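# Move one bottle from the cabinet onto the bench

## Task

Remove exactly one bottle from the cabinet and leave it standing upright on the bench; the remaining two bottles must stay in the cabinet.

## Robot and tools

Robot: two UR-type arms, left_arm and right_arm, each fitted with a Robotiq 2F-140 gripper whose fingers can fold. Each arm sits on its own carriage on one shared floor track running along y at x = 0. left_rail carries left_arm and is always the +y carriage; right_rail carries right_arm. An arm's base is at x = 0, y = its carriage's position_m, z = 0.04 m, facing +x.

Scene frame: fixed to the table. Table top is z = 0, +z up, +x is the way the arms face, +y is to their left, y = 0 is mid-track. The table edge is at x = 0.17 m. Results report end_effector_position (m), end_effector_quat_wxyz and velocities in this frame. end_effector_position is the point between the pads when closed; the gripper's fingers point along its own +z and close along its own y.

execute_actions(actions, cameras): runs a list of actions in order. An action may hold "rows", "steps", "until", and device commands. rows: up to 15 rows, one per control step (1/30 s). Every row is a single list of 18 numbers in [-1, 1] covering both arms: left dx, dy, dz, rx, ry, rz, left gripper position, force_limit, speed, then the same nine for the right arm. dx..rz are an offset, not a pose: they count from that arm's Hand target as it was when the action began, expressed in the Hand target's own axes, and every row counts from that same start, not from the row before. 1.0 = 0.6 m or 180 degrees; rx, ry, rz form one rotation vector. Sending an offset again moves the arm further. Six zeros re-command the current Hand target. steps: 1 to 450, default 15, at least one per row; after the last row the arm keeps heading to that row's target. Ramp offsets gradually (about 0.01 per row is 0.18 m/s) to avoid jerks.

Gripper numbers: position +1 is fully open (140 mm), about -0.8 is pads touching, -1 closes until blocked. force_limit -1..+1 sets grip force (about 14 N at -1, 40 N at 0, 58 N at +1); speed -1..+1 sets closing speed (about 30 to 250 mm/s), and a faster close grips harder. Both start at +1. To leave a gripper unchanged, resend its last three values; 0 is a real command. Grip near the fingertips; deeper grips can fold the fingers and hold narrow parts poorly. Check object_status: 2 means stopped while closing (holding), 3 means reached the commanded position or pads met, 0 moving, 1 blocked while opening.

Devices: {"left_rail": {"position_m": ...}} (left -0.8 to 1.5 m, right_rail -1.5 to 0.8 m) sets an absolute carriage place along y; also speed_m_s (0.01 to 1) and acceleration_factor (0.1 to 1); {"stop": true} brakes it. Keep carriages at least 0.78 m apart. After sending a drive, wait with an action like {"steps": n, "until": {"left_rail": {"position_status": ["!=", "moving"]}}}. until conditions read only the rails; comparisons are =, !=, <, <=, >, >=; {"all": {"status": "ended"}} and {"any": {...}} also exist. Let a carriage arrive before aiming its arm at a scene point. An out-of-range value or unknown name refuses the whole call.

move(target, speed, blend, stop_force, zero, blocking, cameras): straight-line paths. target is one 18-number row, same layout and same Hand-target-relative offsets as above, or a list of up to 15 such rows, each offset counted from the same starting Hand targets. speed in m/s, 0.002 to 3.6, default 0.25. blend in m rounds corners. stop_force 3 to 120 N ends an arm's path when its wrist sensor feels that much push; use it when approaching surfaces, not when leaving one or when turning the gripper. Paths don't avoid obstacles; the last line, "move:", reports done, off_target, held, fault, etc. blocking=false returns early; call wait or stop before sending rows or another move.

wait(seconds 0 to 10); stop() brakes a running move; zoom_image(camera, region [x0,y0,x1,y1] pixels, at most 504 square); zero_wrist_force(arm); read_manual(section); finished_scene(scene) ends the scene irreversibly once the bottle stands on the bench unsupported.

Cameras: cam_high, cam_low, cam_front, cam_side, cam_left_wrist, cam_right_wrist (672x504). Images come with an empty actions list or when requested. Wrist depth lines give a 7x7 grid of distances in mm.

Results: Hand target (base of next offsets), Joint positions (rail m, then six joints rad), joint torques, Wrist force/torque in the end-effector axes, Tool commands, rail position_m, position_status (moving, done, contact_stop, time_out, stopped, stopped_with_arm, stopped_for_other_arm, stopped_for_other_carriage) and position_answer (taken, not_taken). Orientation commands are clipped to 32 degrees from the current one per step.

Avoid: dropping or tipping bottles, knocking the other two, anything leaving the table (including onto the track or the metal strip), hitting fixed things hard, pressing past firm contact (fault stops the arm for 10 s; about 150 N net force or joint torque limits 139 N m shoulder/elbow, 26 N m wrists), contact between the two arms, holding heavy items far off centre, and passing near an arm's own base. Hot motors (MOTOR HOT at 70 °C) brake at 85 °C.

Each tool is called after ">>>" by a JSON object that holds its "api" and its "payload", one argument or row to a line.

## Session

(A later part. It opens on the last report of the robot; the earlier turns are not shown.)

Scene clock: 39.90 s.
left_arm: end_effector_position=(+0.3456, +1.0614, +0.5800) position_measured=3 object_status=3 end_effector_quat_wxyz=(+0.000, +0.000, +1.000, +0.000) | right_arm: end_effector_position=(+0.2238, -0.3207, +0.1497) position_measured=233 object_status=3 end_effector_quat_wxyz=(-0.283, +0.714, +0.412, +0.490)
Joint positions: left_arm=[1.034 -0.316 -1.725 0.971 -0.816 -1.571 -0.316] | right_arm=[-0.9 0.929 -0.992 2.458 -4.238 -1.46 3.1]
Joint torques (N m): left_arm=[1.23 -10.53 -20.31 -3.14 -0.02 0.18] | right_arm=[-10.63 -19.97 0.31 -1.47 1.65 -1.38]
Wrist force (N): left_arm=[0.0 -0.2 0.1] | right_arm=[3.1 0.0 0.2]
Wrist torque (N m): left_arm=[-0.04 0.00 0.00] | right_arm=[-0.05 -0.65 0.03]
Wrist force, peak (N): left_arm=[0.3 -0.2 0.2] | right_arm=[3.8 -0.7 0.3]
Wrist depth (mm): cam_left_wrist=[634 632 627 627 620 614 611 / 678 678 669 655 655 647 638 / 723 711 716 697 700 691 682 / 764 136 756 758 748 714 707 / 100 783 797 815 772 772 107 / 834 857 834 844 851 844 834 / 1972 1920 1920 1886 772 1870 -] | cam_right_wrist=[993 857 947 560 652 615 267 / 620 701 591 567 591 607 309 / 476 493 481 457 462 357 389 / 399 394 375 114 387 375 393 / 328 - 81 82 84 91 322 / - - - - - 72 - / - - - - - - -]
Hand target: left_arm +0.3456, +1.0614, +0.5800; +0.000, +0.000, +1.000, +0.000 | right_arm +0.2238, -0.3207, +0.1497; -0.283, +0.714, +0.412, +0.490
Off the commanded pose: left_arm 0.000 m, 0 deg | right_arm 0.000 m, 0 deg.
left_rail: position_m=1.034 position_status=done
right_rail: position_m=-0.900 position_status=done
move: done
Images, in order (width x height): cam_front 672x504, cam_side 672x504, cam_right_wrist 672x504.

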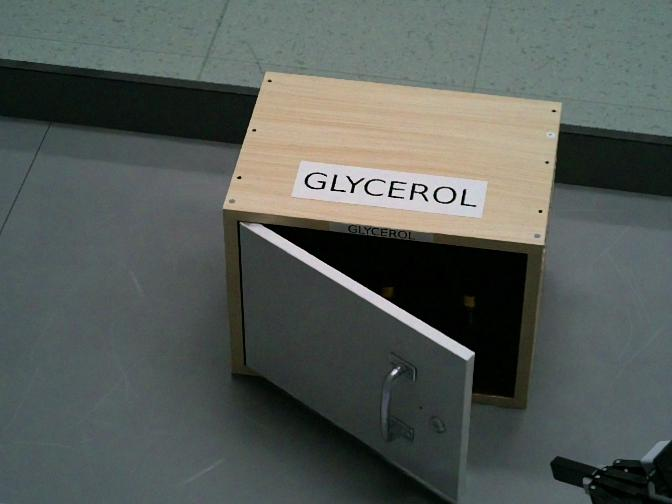

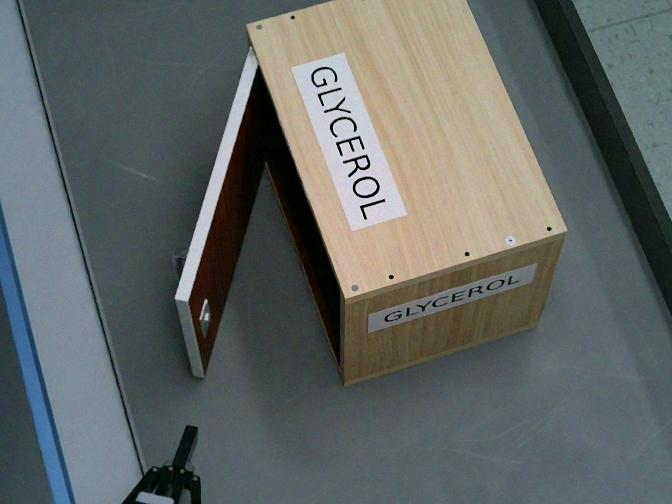

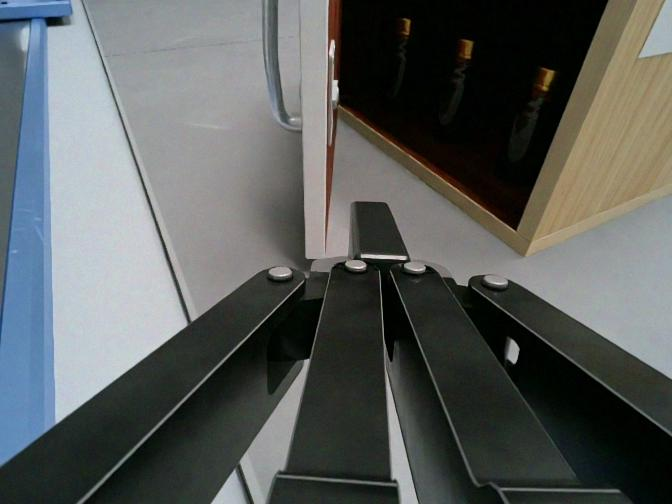

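>>> {"api": "move", "payload": {
  "target": [
    [0,0,0,0,0,0,1,1,1,0.123,0.025,0.32,0,0,0,-1,-1,0],
    [0,0,0,0,0,0,1,1,1,0.132,-0.137,0.343,0,0,0,-1,-1,0],
    [0,0,0,0,0,0,1,1,1,0.1515,-0.242,0.394,0,0,0,-1,-1,0],
    [0,0,0,0,0,0,1,1,1,0.18,-0.328,0.468,0,0,0,-1,-1,0]
  ],
  "speed": 0.12,
  "blend": 0.02,
  "stop_force": 30,
  "cameras": ["cam_right_wrist","cam_front","cam_side"]
}}

Scene clock: 45.57 s.
left_arm: end_effector_position=(+0.3456, +1.0614, +0.5800) position_measured=3 object_status=3 end_effector_quat_wxyz=(+0.000, +0.000, +1.000, +0.000) | right_arm: end_effector_position=(+0.2039, +0.0382, +0.1501) position_measured=233 object_status=3 end_effector_quat_wxyz=(-0.283, +0.714, +0.412, +0.490)
Joint positions: left_arm=[1.034 -0.316 -1.725 0.971 -0.816 -1.571 -0.316] | right_arm=[-0.9 1.291 -0.587 1.342 -3.52 -1.798 3.232]
Joint torques (N m): left_arm=[1.06 -11.55 -19.51 -3.18 0.09 0.22] | right_arm=[10.44 -46.67 -25.46 -1.51 -1.27 1.24]
Wrist force (N): left_arm=[0.1 -0.1 0.1] | right_arm=[2.5 0.5 -3.2]
Wrist torque (N m): left_arm=[-0.03 -0.02 0.00] | right_arm=[-0.13 -0.74 -0.13]
Wrist force, peak (N): left_arm=[0.3 -0.2 0.3] | right_arm=[2.2 3.1 -3.2]
Wrist depth (mm): cam_left_wrist=[644 632 627 638 627 609 613 / 672 676 657 655 657 655 642 / 714 704 709 707 697 682 686 / 748 136 751 740 740 711 704 / 99 809 819 800 792 789 107 / 822 857 854 841 844 844 822 / - 2027 1838 1886 1886 1838 -] | cam_right_wrist=[- 90 103 122 154 188 292 / - 99 120 133 169 214 361 / - 104 132 156 202 280 417 / - 117 139 158 234 366 350 / 116 122 81 82 84 91 320 / - - - - - 72 - / - - - - - - -]
Hand target: left_arm +0.3456, +1.0614, +0.5800; +0.000, +0.000, +1.000, +0.000 | right_arm +0.2039, +0.0382, +0.1501; -0.283, +0.714, +0.412, +0.490
Off the commanded pose: left_arm 0.000 m, 0 deg | right_arm 0.000 m, 0 deg.
left_rail: position_m=1.034 position_status=done
right_rail: position_m=-0.900 position_status=done
move: done
Images, in order (width x height): cam_front 672x504, cam_side 672x504, cam_right_wrist 672x504.

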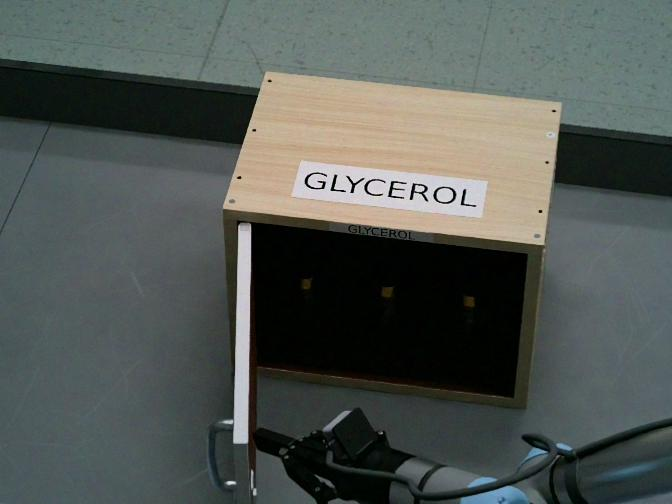

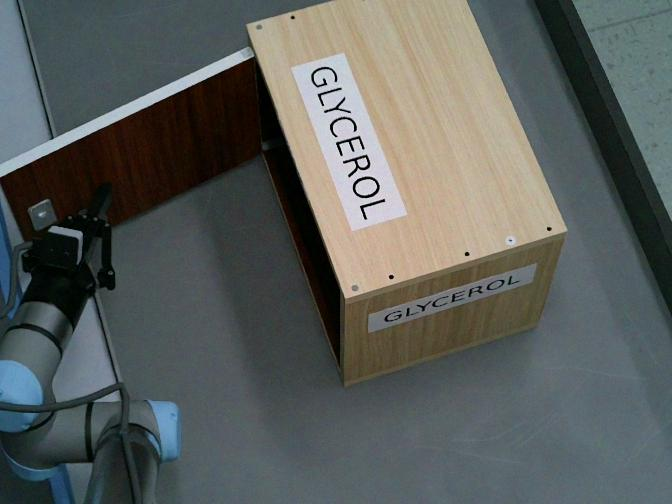

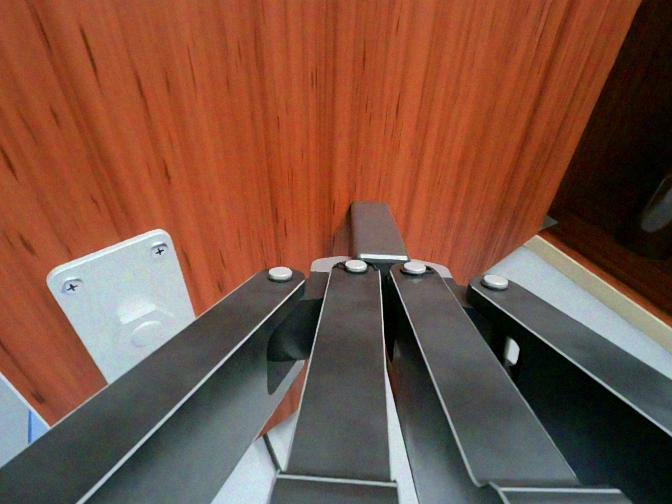

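>>> {"api": "move", "payload": {
  "target": [
    [0,0,0,0,0,0,1,1,1,0.0353,-0.062,0.092,0,0,0,-1,-1,0],
    [0,0,0,0,0,0,1,1,1,0.0753,-0.099,0.196,0,0,0,-1,-1,0],
    [0,0,0,0,0,0,1,1,1,0.092,-0.104,0.2395,0,0,0,-1,-1,0]
  ],
  "speed": 0.12,
  "blend": 0.02,
  "stop_force": 30,
  "cameras": ["cam_front"]
}}

Scene clock: 48.83 s.
left_arm: end_effector_position=(+0.3456, +1.0614, +0.5800) position_measured=3 object_status=3 end_effector_quat_wxyz=(+0.000, +0.000, +1.000, +0.000) | right_arm: end_effector_position=(+0.2268, +0.2027, +0.1501) position_measured=233 object_status=3 end_effector_quat_wxyz=(-0.283, +0.714, +0.412, +0.490)
Joint positions: left_arm=[1.034 -0.316 -1.725 0.971 -0.816 -1.571 -0.316] | right_arm=[-0.9 1.319 -0.1 0.294 -2.957 -1.824 3.242]
Joint torques (N m): left_arm=[0.46 -11.51 -19.61 -3.18 0.06 0.18] | right_arm=[14.99 -63.07 -33.07 -2.74 1.04 1.21]
Wrist force (N): left_arm=[0.0 -0.1 0.1] | right_arm=[-5.3 7.7 -12.0]
Wrist torque (N m): left_arm=[-0.02 0.00 0.00] | right_arm=[-0.43 -0.57 -0.04]
Wrist force, peak (N): left_arm=[0.4 -0.2 0.0] | right_arm=[-5.3 8.1 -12.1]
Wrist depth (mm): cam_left_wrist=[638 632 616 625 611 622 608 / 674 678 672 659 647 653 642 / 709 702 704 702 686 682 691 / 753 136 766 745 740 725 723 / 100 795 819 797 797 800 107 / 809 857 828 844 854 831 834 / - 1870 1870 1886 1838 2169 -] | cam_right_wrist=[131 130 129 129 128 127 127 / 144 146 145 144 139 139 141 / 167 161 164 163 166 165 160 / - - 183 178 176 185 - / 327 - 81 82 84 91 211 / - - - - - 72 - / - - - - - - -]
Hand target: left_arm +0.3456, +1.0614, +0.5800; +0.000, +0.000, +1.000, +0.000 | right_arm +0.2268, +0.2027, +0.1501; -0.283, +0.714, +0.412, +0.490
Off the commanded pose: left_arm 0.000 m, 0 deg | right_arm 0.000 m, 0 deg.
left_rail: position_m=1.034 position_status=done
right_rail: position_m=-0.900 position_status=done
move: done; blend cut to 0.0141 m at target 2
Images, in order (width x height): cam_front 672x504.

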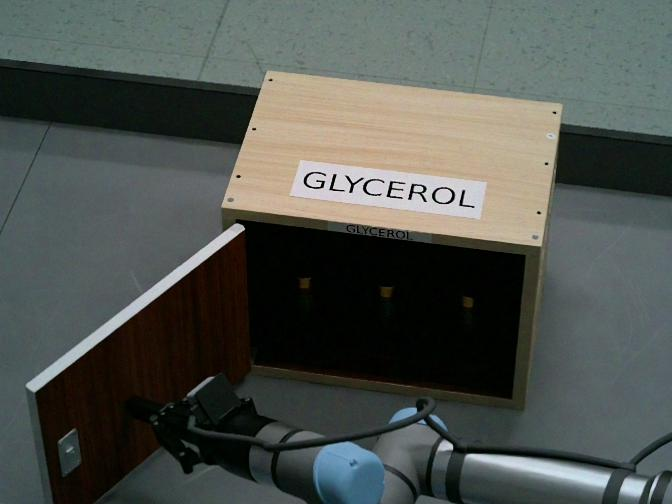

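>>> {"api": "move", "payload": {
  "target": [0,0,0,0,0,0,1,1,1,-0.138,0.708,-0.8545,-0.311,0,0.119,0,-0.1,0],
  "speed": 0.3
}}

>>> {"api": "execute_actions", "payload": {
  "actions": [
    {"right_rail":{"position_m":-0.58},"steps":120,"until":{"right_rail":{"position_status":["!=","moving"]}}}
  ],
  "cameras": ["cam_right_wrist","cam_side"]
}}

Scene clock: 52.67 s.
left_arm: end_effector_position=(+0.3456, +1.0614, +0.5800) position_measured=3 object_status=3 end_effector_quat_wxyz=(+0.000, +0.000, +1.000, +0.000) | right_arm: end_effector_position=(+0.3405, -0.4499, +0.2562) position_measured=129 object_status=3 end_effector_quat_wxyz=(+0.000, +0.824, +0.001, +0.566)
Joint positions: left_arm=[1.034 -0.316 -1.725 0.971 -0.816 -1.571 -0.316] | right_arm=[-0.9 1.161 -1.269 2.19 -3.296 -2.598 3.83]
Joint torques (N m): left_arm=[0.78 -10.91 -20 -3.15 0.1 0.18] | right_arm=[-11.3 -39.59 -8.55 -1 -2.55 1.01]
Wrist force (N): left_arm=[0.2 -0.1 0.1] | right_arm=[3.2 -0.3 0.6]
Wrist torque (N m): left_arm=[-0.02 -0.04 0.01] | right_arm=[-0.16 -0.68 -0.15]
Wrist force, peak (N): left_arm=[0.2 -0.2 0.3] | right_arm=[-5.3 8.0 -12.1]
Wrist depth (mm): cam_left_wrist=[634 634 632 634 620 614 601 / 676 674 661 651 657 653 651 / 711 704 711 693 702 693 682 / - 136 751 753 735 716 702 / 100 803 819 772 800 800 107 / - 837 857 831 854 831 831 / 1903 1823 1920 1920 1937 1854 -] | cam_right_wrist=[279 392 - 5474 4879 4157 - / 283 404 738 726 741 734 741 / 284 438 660 695 701 701 743 / 306 386 151 545 155 561 567 / - - 80 456 454 112 83 / - - 383 387 392 - - / - - - 330 359 - -]
Hand target: left_arm +0.3456, +1.0614, +0.5800; +0.000, +0.000, +1.000, +0.000 | right_arm +0.3405, -0.4500, +0.2562; +0.000, +0.824, +0.001, +0.566
Off the commanded pose: left_arm 0.000 m, 0 deg | right_arm 0.000 m, 0 deg.
left_rail: position_m=1.034 position_status=done
right_rail: position_m=-0.900 position_status=done
move: done

Scene clock: 54.23 s.
left_arm: end_effector_position=(+0.3456, +1.0614, +0.5800) position_measured=3 object_status=3 end_effector_quat_wxyz=(+0.000, +0.000, +1.000, +0.000) | right_arm: end_effector_position=(+0.3405, -0.1300, +0.2562) position_measured=129 object_status=3 end_effector_quat_wxyz=(+0.000, +0.824, +0.001, +0.566)
Joint positions: left_arm=[1.034 -0.316 -1.725 0.971 -0.816 -1.571 -0.316] | right_arm=[-0.58 1.161 -1.27 2.191 -3.296 -2.598 3.83]
Joint torques (N m): left_arm=[0.76 -11.25 -19.37 -3.1 -0.01 0.19] | right_arm=[-8.36 -35.51 -19.01 -1.99 -0.2 1.18]
Wrist force (N): left_arm=[0.2 0.0 0.2] | right_arm=[3.2 -0.6 0.7]
Wrist torque (N m): left_arm=[-0.01 -0.05 0.01] | right_arm=[-0.21 -0.68 -0.15]
Wrist force, peak (N): left_arm=[0.3 -0.3 0.2] | right_arm=[3.5 -1.8 0.3]
Wrist depth (mm): cam_left_wrist=[638 632 634 627 614 614 608 / 665 667 663 644 657 655 640 / 711 702 704 718 702 697 697 / - 136 758 753 738 730 709 / 100 786 803 800 795 789 107 / 819 847 844 844 851 837 809 / - 1937 1954 1793 1954 1838 -] | cam_right_wrist=[208 210 221 205 210 216 4776 / 379 500 511 509 438 228 710 / 380 545 586 577 498 278 713 / 385 454 151 511 487 143 576 / - - 80 420 435 112 83 / - - 375 387 391 - - / - - - 338 340 - -]
Hand target: left_arm +0.3456, +1.0614, +0.5800; +0.000, +0.000, +1.000, +0.000 | right_arm +0.3405, -0.1300, +0.2562; +0.000, +0.824, +0.001, +0.566
Tool commands: left_gripper/position=+1.0 left_gripper/force_limit=+1.0 left_gripper/speed=+1.0 right_gripper/position=+0.0 right_gripper/force_limit=-0.1 right_gripper/speed=+0.0
Off the commanded pose: left_arm 0.000 m, 0 deg | right_arm 0.000 m, 0 deg.
left_rail: position_m=1.034 position_status=done
right_rail: position_m=-0.580 position_status=done
Images, in order (width x height): cam_side 672x504, cam_right_wrist 672x504.

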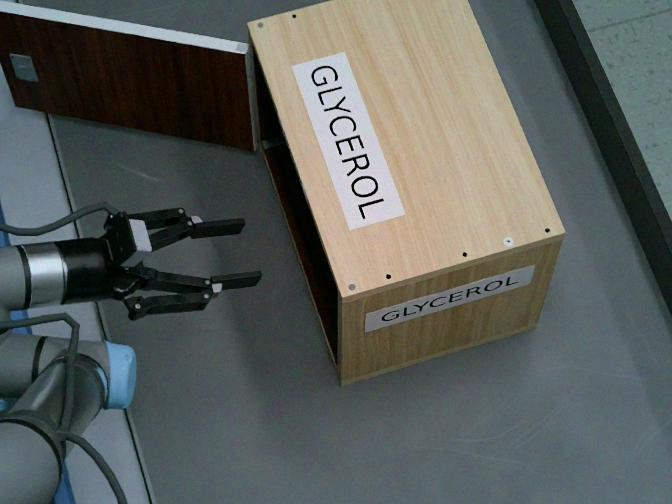

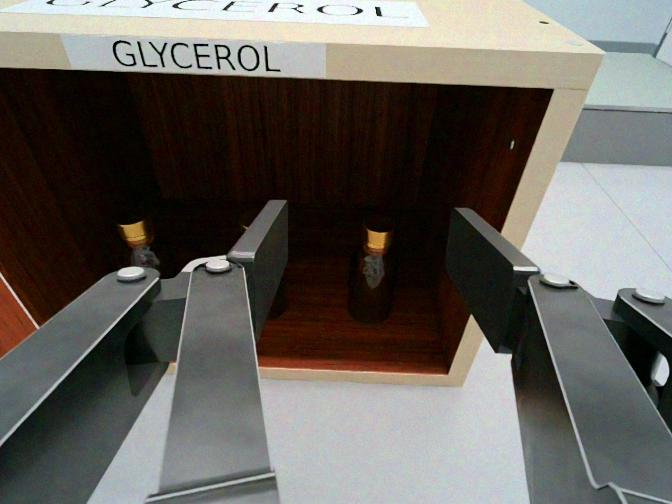

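>>> {"api": "move", "payload": {
  "target": [
    [0,0,0,0,0,0,1,1,1,-0.095,0.025,0.105,0,-0.05,0,0,-0.1,0],
    [0,0,0,0,0,0,1,1,1,-0.162,0.025,0.327,0,-0.05,0,0,-0.1,0]
  ],
  "speed": 0.15,
  "stop_force": 20,
  "cameras": ["cam_right_wrist"]
}}

Scene clock: 57.83 s.
left_arm: end_effector_position=(+0.3456, +1.0614, +0.5800) position_measured=3 object_status=3 end_effector_quat_wxyz=(+0.000, +0.000, +1.000, +0.000) | right_arm: end_effector_position=(+0.4888, -0.1449, +0.0951) position_measured=129 object_status=3 end_effector_quat_wxyz=(+0.000, +0.866, +0.001, +0.500)
Joint positions: left_arm=[1.034 -0.316 -1.725 0.971 -0.816 -1.571 -0.316] | right_arm=[-0.58 0.826 -0.915 2.108 -3.628 -2.261 3.638]
Joint torques (N m): left_arm=[0.22 -11.25 -20.35 -3.15 0.08 0.16] | right_arm=[-10.92 -28.64 -17.31 -5.77 0.59 -1.39]
Wrist force (N): left_arm=[0.2 -0.2 0.0] | right_arm=[3.1 -0.4 0.0]
Wrist torque (N m): left_arm=[-0.05 -0.04 0.00] | right_arm=[-0.15 -0.64 0.03]
Wrist force, peak (N): left_arm=[0.4 -0.2 0.2] | right_arm=[3.9 -0.6 -0.2]
Wrist depth (mm): cam_left_wrist=[629 631 636 632 616 614 614 / 676 669 665 661 649 657 651 / 718 711 711 691 702 689 686 / 738 135 766 745 751 718 711 / 100 803 809 812 795 792 107 / 819 854 841 822 844 831 815 / 1920 1954 1954 1886 1838 1763 -] | cam_right_wrist=[320 319 316 312 309 209 135 / 136 337 342 340 330 204 134 / 161 161 290 291 301 202 133 / 243 170 153 250 154 173 132 / - - 81 212 213 112 83 / - - 188 192 193 - - / - - - 185 186 - -]
Hand target: left_arm +0.3456, +1.0614, +0.5800; +0.000, +0.000, +1.000, +0.000 | right_arm +0.4888, -0.1449, +0.0951; +0.000, +0.866, +0.001, +0.500
Off the commanded pose: left_arm 0.000 m, 0 deg | right_arm 0.000 m, 0 deg.
left_rail: position_m=1.034 position_status=done
right_rail: position_m=-0.580 position_status=done
move: done
Images, in order (width x height): cam_right_wrist 672x504.

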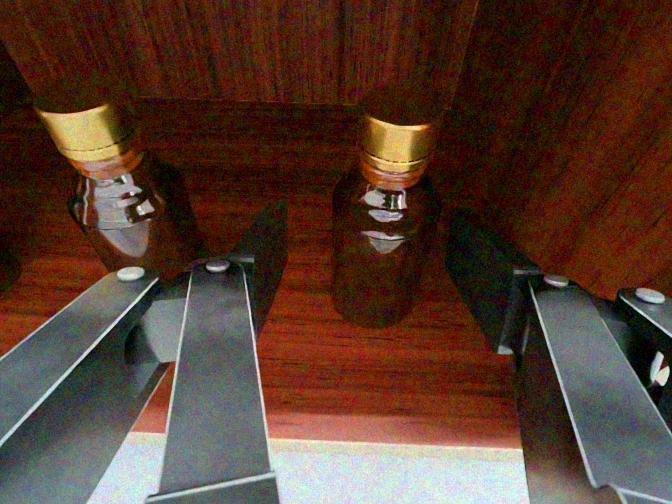

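>>> {"api": "move", "payload": {
  "target": [0,0,0,0,0,0,1,1,1,-0.0235,0.0083,0.076,0,0,0,0,-0.1,0],
  "speed": 0.08,
  "stop_force": 10,
  "cameras": ["cam_right_wrist"]
}}

Scene clock: 59.97 s.
left_arm: end_effector_position=(+0.3456, +1.0614, +0.5800) position_measured=3 object_status=3 end_effector_quat_wxyz=(+0.000, +0.000, +1.000, +0.000) | right_arm: end_effector_position=(+0.5212, -0.1499, +0.0601) position_measured=129 object_status=3 end_effector_quat_wxyz=(+0.000, +0.866, +0.001, +0.500)
Joint positions: left_arm=[1.034 -0.316 -1.725 0.971 -0.816 -1.571 -0.316] | right_arm=[-0.58 0.77 -0.809 2.057 -3.712 -2.217 3.592]
Joint torques (N m): left_arm=[0.95 -11.42 -19.23 -3.22 0.03 0.23] | right_arm=[-11.4 -31.58 -15.46 -5.79 0.62 -1.34]
Wrist force (N): left_arm=[0.3 -0.3 0.2] | right_arm=[2.9 -0.7 0.0]
Wrist torque (N m): left_arm=[-0.06 -0.06 0.00] | right_arm=[-0.22 -0.59 0.03]
Wrist force, peak (N): left_arm=[0.2 -0.1 0.4] | right_arm=[3.4 -0.4 -0.8]
Wrist depth (mm): cam_left_wrist=[632 629 627 625 618 618 653 / 676 674 661 657 629 653 653 / 714 721 702 693 686 691 689 / 743 135 761 764 756 718 711 / 100 800 806 819 795 786 107 / 819 868 844 857 844 847 822 / - 1870 1954 1838 1854 766 -] | cam_right_wrist=[287 288 286 - 269 197 128 / 292 281 287 - 96 193 127 / 121 228 238 - - 191 126 / 126 147 154 - - 155 130 / - - 80 173 173 112 83 / - - 152 156 157 - - / - - - 140 140 - -]
Hand target: left_arm +0.3456, +1.0614, +0.5800; +0.000, +0.000, +1.000, +0.000 | right_arm +0.5212, -0.1499, +0.0601; +0.000, +0.866, +0.001, +0.500
Off the commanded pose: left_arm 0.000 m, 0 deg | right_arm 0.000 m, 0 deg.
left_rail: position_m=1.034 position_status=done
right_rail: position_m=-0.580 position_status=done
move: done
Images, in order (width x height): cam_right_wrist 672x504.

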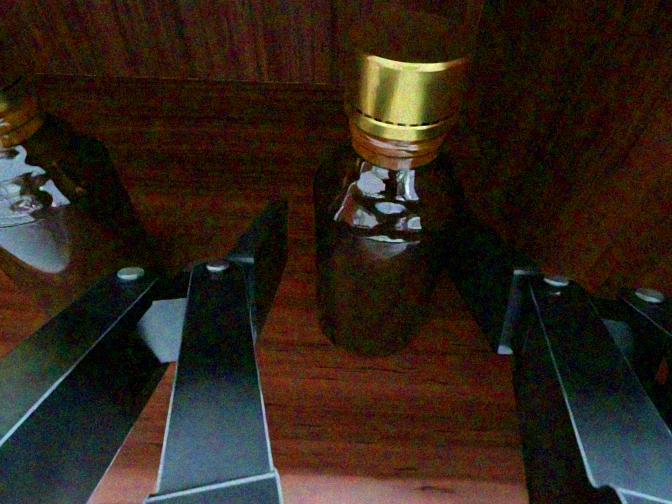

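>>> {"api": "execute_actions", "payload": {
  "actions": [
    {"rows":[[0,0,0,0,0,0,1,1,1,0,0.003,0,0,0,0,-1,-0.1,-1]],"steps":75}
  ],
  "cameras": ["cam_right_wrist"]
}}

Scene clock: 62.93 s.
left_arm: end_effector_position=(+0.3456, +1.0614, +0.5800) position_measured=3 object_status=3 end_effector_quat_wxyz=(+0.000, +0.000, +1.000, +0.000) | right_arm: end_effector_position=(+0.5212, -0.1517, +0.0601) position_measured=162 object_status=2 end_effector_quat_wxyz=(+0.000, +0.866, +0.001, +0.500)
Joint positions: left_arm=[1.034 -0.316 -1.725 0.971 -0.816 -1.571 -0.316] | right_arm=[-0.58 0.767 -0.81 2.062 -3.717 -2.215 3.59]
Joint torques (N m): left_arm=[0.3 -11.36 -20.11 -3.07 0.07 0.24] | right_arm=[7.11 -40.69 -13.83 -1.11 1.07 0.19]
Wrist force (N): left_arm=[0.1 -0.2 0.2] | right_arm=[5.3 2.5 -2.1]
Wrist torque (N m): left_arm=[-0.03 -0.01 0.00] | right_arm=[-0.31 -0.75 0.00]
Wrist force, peak (N): left_arm=[0.4 -0.3 0.3] | right_arm=[5.3 2.8 -2.1]
Wrist depth (mm): cam_left_wrist=[644 625 627 609 620 614 620 / 676 684 661 653 657 651 644 / 718 714 716 689 695 697 691 / 751 136 766 735 740 723 700 / 100 120 803 797 795 795 107 / 822 847 844 847 837 854 822 / - 1903 1838 1870 1903 1808 -] | cam_right_wrist=[288 287 283 - 266 192 125 / 292 282 283 - 274 190 124 / 123 235 237 - 242 187 123 / 128 149 201 - 129 172 127 / - 75 76 - 169 86 81 / - 71 - 156 157 - - / - - - 141 141 - -]
Hand target: left_arm +0.3456, +1.0614, +0.5800; +0.000, +0.000, +1.000, +0.000 | right_arm +0.5212, -0.1517, +0.0601; +0.000, +0.866, +0.001, +0.500
Off the commanded pose: left_arm 0.000 m, 0 deg | right_arm 0.000 m, 0 deg.
left_rail: position_m=1.034 position_status=done
right_rail: position_m=-0.580 position_status=done
Images, in order (width x height): cam_right_wrist 672x504.

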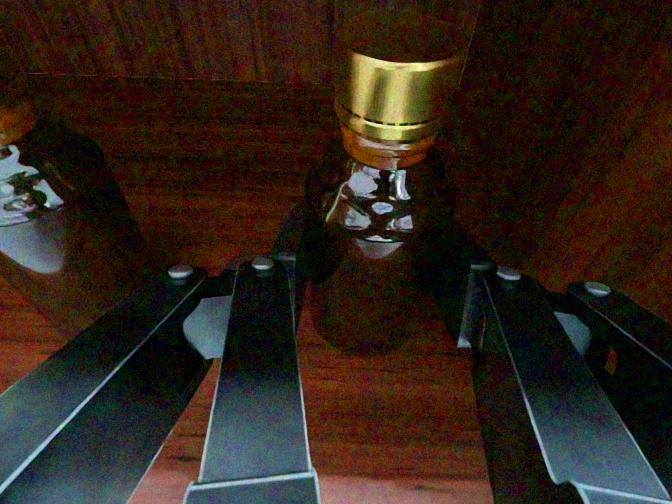

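>>> {"api": "move", "payload": {
  "target": [
    [0,0,0,0,0,0,1,1,1,0.0433,0,-0.025,0,0,0,-1,-0.1,-1],
    [0,0,0,0,0,0,1,1,1,-0.0984,0,-0.2704,0,0,0,-1,-0.1,-1],
    [0,0,0,0,0,0,1,1,1,-0.1417,0,-0.2454,0,0,0,-1,-0.1,-1]
  ],
  "speed": [0.05,0.12,0.08],
  "cameras": ["cam_right_wrist"]
}}

>>> {"api": "move", "payload": {
  "target": [0,0,0,0,0,0,1,1,1,-0.036,0,0.0208,0,0,0,-1,-0.1,-1],
  "speed": 0.012,
  "stop_force": 4,
  "cameras": ["cam_right_wrist"]
}}

Scene clock: 67.10 s.
left_arm: end_effector_position=(+0.3456, +1.0614, +0.5800) position_measured=3 object_status=3 end_effector_quat_wxyz=(+0.000, +0.000, +1.000, +0.000) | right_arm: end_effector_position=(+0.3512, -0.1518, +0.0602) position_measured=162 object_status=2 end_effector_quat_wxyz=(+0.000, +0.866, +0.001, +0.500)
Joint positions: left_arm=[1.034 -0.316 -1.725 0.971 -0.816 -1.571 -0.316] | right_arm=[-0.58 1.071 -0.906 2.282 -3.639 -2.434 3.882]
Joint torques (N m): left_arm=[0.87 -11.14 -19.58 -3.07 0.09 0.14] | right_arm=[0.97 -27.61 -14.41 -6.32 -3.03 -1.35]
Wrist force (N): left_arm=[0.1 -0.1 0.0] | right_arm=[-0.1 -0.3 1.4]
Wrist torque (N m): left_arm=[-0.03 -0.03 0.00] | right_arm=[-0.10 -0.46 -0.04]
Wrist force, peak (N): left_arm=[0.2 -0.1 0.4] | right_arm=[5.2 2.7 -2.3]
Wrist depth (mm): cam_left_wrist=[638 629 629 616 622 616 601 / 678 669 659 657 651 653 644 / 738 714 714 695 695 689 684 / 748 136 756 751 735 707 711 / 100 809 803 803 783 792 107 / 831 857 841 844 857 844 809 / - 1870 1823 1808 1778 1838 -] | cam_right_wrist=[373 323 329 - 317 195 426 / 270 275 275 - 280 224 334 / 249 249 246 - 251 254 272 / 222 224 224 - 127 230 239 / - 74 76 153 155 86 81 / - 71 - 175 179 - - / - - - 157 157 - -]
Hand target: left_arm +0.3456, +1.0614, +0.5800; +0.000, +0.000, +1.000, +0.000 | right_arm +0.3512, -0.1519, +0.0602; +0.000, +0.866, +0.001, +0.500
Off the commanded pose: left_arm 0.000 m, 0 deg | right_arm 0.000 m, 0 deg.
left_rail: position_m=1.034 position_status=done
right_rail: position_m=-0.580 position_status=done
move: done
Images, in order (width x height): cam_right_wrist 672x504.

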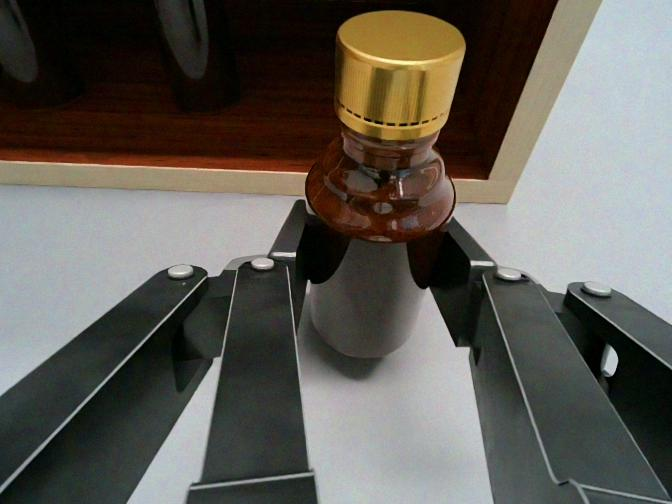

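Scene clock: 69.70 s.
left_arm: end_effector_position=(+0.3456, +1.0614, +0.5800) position_measured=3 object_status=3 end_effector_quat_wxyz=(+0.000, +0.000, +1.000, +0.000) | right_arm: end_effector_position=(+0.3512, -0.1519, +0.0421) position_measured=162 object_status=2 end_effector_quat_wxyz=(+0.000, +0.866, +0.001, +0.500)
Joint positions: left_arm=[1.034 -0.316 -1.725 0.971 -0.816 -1.571 -0.316] | right_arm=[-0.58 1.071 -0.851 2.273 -3.686 -2.434 3.882]
Joint torques (N m): left_arm=[0.86 -10.43 -20.01 -3.09 0.02 0.12] | right_arm=[-8.16 -47.05 -1.16 -2.15 -1.18 -0.48]
Wrist force (N): left_arm=[0.3 0.1 0.1] | right_arm=[0.7 -0.6 1.0]
Wrist torque (N m): left_arm=[0.01 -0.06 0.00] | right_arm=[-0.18 -0.51 -0.05]
Wrist force, peak (N): left_arm=[0.3 -0.1 0.4] | right_arm=[12.9 -0.3 -6.2]
Wrist depth (mm): cam_left_wrist=[631 634 622 629 609 613 611 / 674 680 667 667 659 653 646 / 711 711 709 700 689 697 682 / - 136 748 756 721 711 711 / 100 803 812 806 803 803 107 / 822 841 854 834 837 825 795 / - 1854 1808 1793 1778 1937 -] | cam_right_wrist=[295 286 289 359 283 195 363 / 248 250 253 - 257 225 280 / 233 232 230 - 229 238 244 / 199 200 201 - 126 200 207 / - 75 76 - 132 91 81 / - 71 - 153 157 - - / - - - 138 144 - -]
Hand target: left_arm +0.3456, +1.0614, +0.5800; +0.000, +0.000, +1.000, +0.000 | right_arm +0.3512, -0.1519, +0.0421; +0.000, +0.866, +0.001, +0.500 (not the last commanded pose)
Off the commanded pose: left_arm 0.000 m, 0 deg | right_arm 0.007 m, 0 deg.
left_rail: position_m=1.034 position_status=done
right_rail: position_m=-0.580 position_status=done
move: contact (right_arm)
Images, in order (width x height): cam_right_wrist 672x504.

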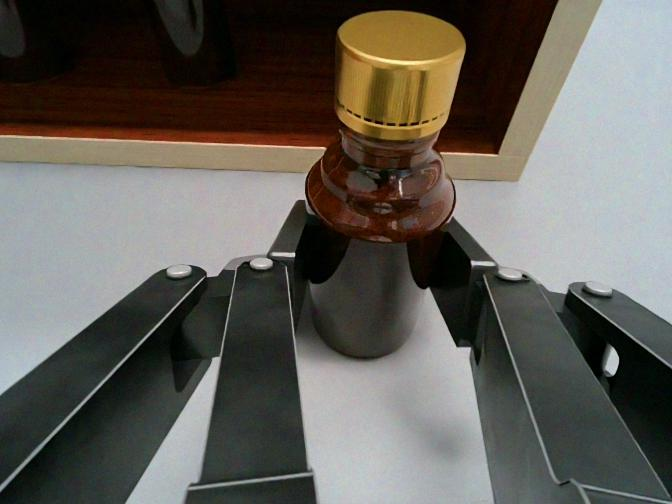

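>>> {"api": "execute_actions", "payload": {
  "actions": [
    {"rows":[[0,0,0,0,0,0,1,1,1,0,0,0,0,0,0,0.1,-0.1,-1]],"steps":60}
  ]
}}

>>> {"api": "move", "payload": {
  "target": [0,0,0,0,0,0,1,1,1,0,0,-0.2,0,0,0,0.1,-0.1,-1],
  "speed": 0.12,
  "cameras": ["cam_right_wrist","cam_front","cam_side"]
}}

Scene clock: 72.13 s.
left_arm: end_effector_position=(+0.3456, +1.0614, +0.5800) position_measured=3 object_status=3 end_effector_quat_wxyz=(+0.000, +0.000, +1.000, +0.000) | right_arm: end_effector_position=(+0.3512, -0.1519, +0.0421) position_measured=117 object_status=3 end_effector_quat_wxyz=(+0.000, +0.866, +0.001, +0.500)
Joint positions: left_arm=[1.034 -0.316 -1.725 0.971 -0.816 -1.571 -0.316] | right_arm=[-0.58 1.071 -0.851 2.273 -3.686 -2.434 3.882]
Joint torques (N m): left_arm=[0.76 -11.26 -19.71 -3.16 -0.02 0.14] | right_arm=[-7.81 -32.98 -4.04 -5.06 -2.2 -0.94]
Wrist force (N): left_arm=[-0.1 -0.1 0.0] | right_arm=[2.8 -0.4 0.2]
Wrist torque (N m): left_arm=[-0.02 0.02 0.00] | right_arm=[-0.13 -0.57 -0.03]
Wrist force, peak (N): left_arm=[0.1 -0.4 0.2] | right_arm=[3.1 -0.6 0.0]
Wrist depth (mm): cam_left_wrist=[634 627 623 623 616 611 609 / 672 672 659 655 649 647 646 / 716 714 697 695 704 691 689 / 740 136 748 740 738 728 718 / 100 815 809 800 803 789 107 / 828 854 844 837 837 825 102 / 1886 1886 1920 1886 1886 1823 -] | cam_right_wrist=[312 285 291 353 321 195 356 / 248 249 253 - 247 217 296 / 234 233 231 - 232 232 244 / 205 206 148 - 192 200 208 / - - 126 169 173 121 90 / - - 156 156 157 - - / - - - 137 141 - -]
Hand target: left_arm +0.3456, +1.0614, +0.5800; +0.000, +0.000, +1.000, +0.000 | right_arm +0.3512, -0.1519, +0.0421; +0.000, +0.866, +0.001, +0.500
Off the commanded pose: left_arm 0.000 m, 0 deg | right_arm 0.000 m, 0 deg.
left_rail: position_m=1.034 position_status=done
right_rail: position_m=-0.580 position_status=done

Scene clock: 73.83 s.
left_arm: end_effector_position=(+0.3456, +1.0614, +0.5800) position_measured=3 object_status=3 end_effector_quat_wxyz=(+0.000, +0.000, +1.000, +0.000) | right_arm: end_effector_position=(+0.2473, -0.1519, +0.1022) position_measured=117 object_status=3 end_effector_quat_wxyz=(+0.000, +0.866, +0.001, +0.500)
Joint positions: left_arm=[1.034 -0.316 -1.725 0.971 -0.816 -1.571 -0.316] | right_arm=[-0.58 1.306 -1.124 2.349 -3.222 -2.56 4.214]
Joint torques (N m): left_arm=[0.73 -11.05 -19.81 -3.25 0.24 0.23] | right_arm=[10.54 -39.24 -16.01 -1.25 -2.97 1.06]
Wrist force (N): left_arm=[0.2 -0.1 0.2] | right_arm=[2.9 -0.8 0.5]
Wrist torque (N m): left_arm=[-0.02 -0.04 0.00] | right_arm=[-0.25 -0.60 -0.17]
Wrist force, peak (N): left_arm=[0.1 0.0 0.4] | right_arm=[3.0 -0.6 1.1]
Wrist depth (mm): cam_left_wrist=[634 632 631 625 616 613 614 / 678 674 665 659 651 646 642 / 721 711 707 702 686 691 695 / 753 136 745 745 745 716 718 / 100 800 812 803 800 809 107 / 809 841 847 822 834 854 831 / - 2046 1920 1854 1886 1749 -] | cam_right_wrist=[386 476 361 472 423 473 571 / 357 360 367 362 357 411 416 / 329 328 327 - 335 337 341 / 278 287 147 277 283 280 289 / - - 126 251 247 121 90 / - - 216 213 220 - - / - - 194 195 200 - -]
Hand target: left_arm +0.3456, +1.0614, +0.5800; +0.000, +0.000, +1.000, +0.000 | right_arm +0.2473, -0.1519, +0.1022; +0.000, +0.866, +0.001, +0.500
Off the commanded pose: left_arm 0.000 m, 0 deg | right_arm 0.000 m, 0 deg.
left_rail: position_m=1.034 position_status=done
right_rail: position_m=-0.580 position_status=done
move: done
Images, in order (width x height): cam_front 672x504, cam_side 672x504, cam_right_wrist 672x504.

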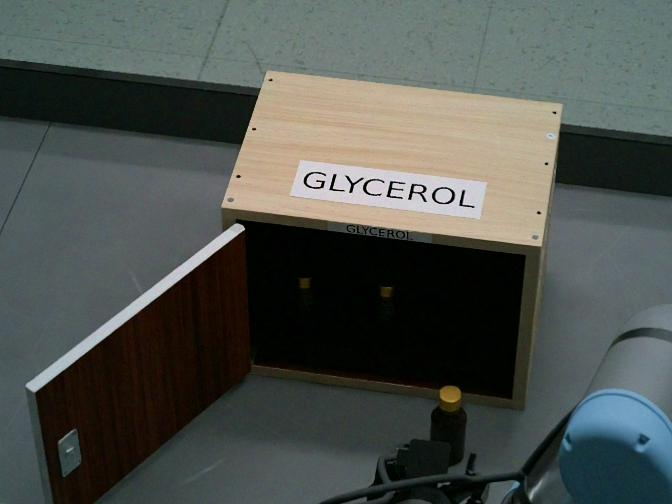

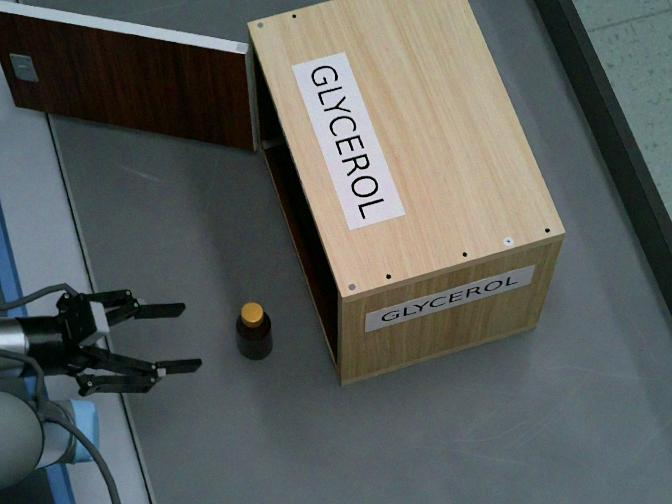

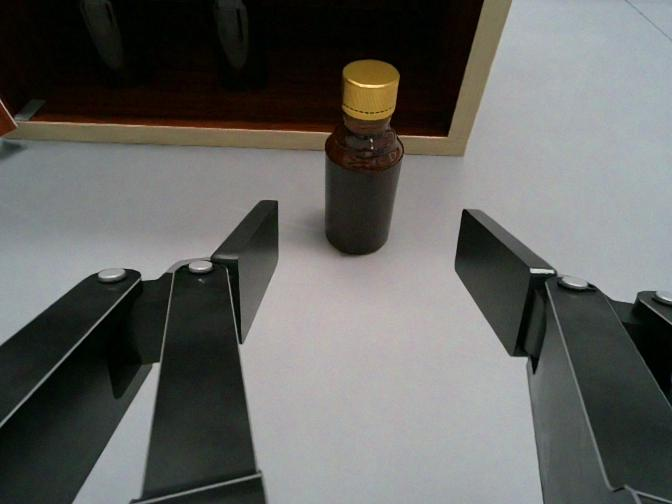

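>>> {"api": "finished_scene", "payload": {
  "scene": 2
}}

The scene is finished: the task was done.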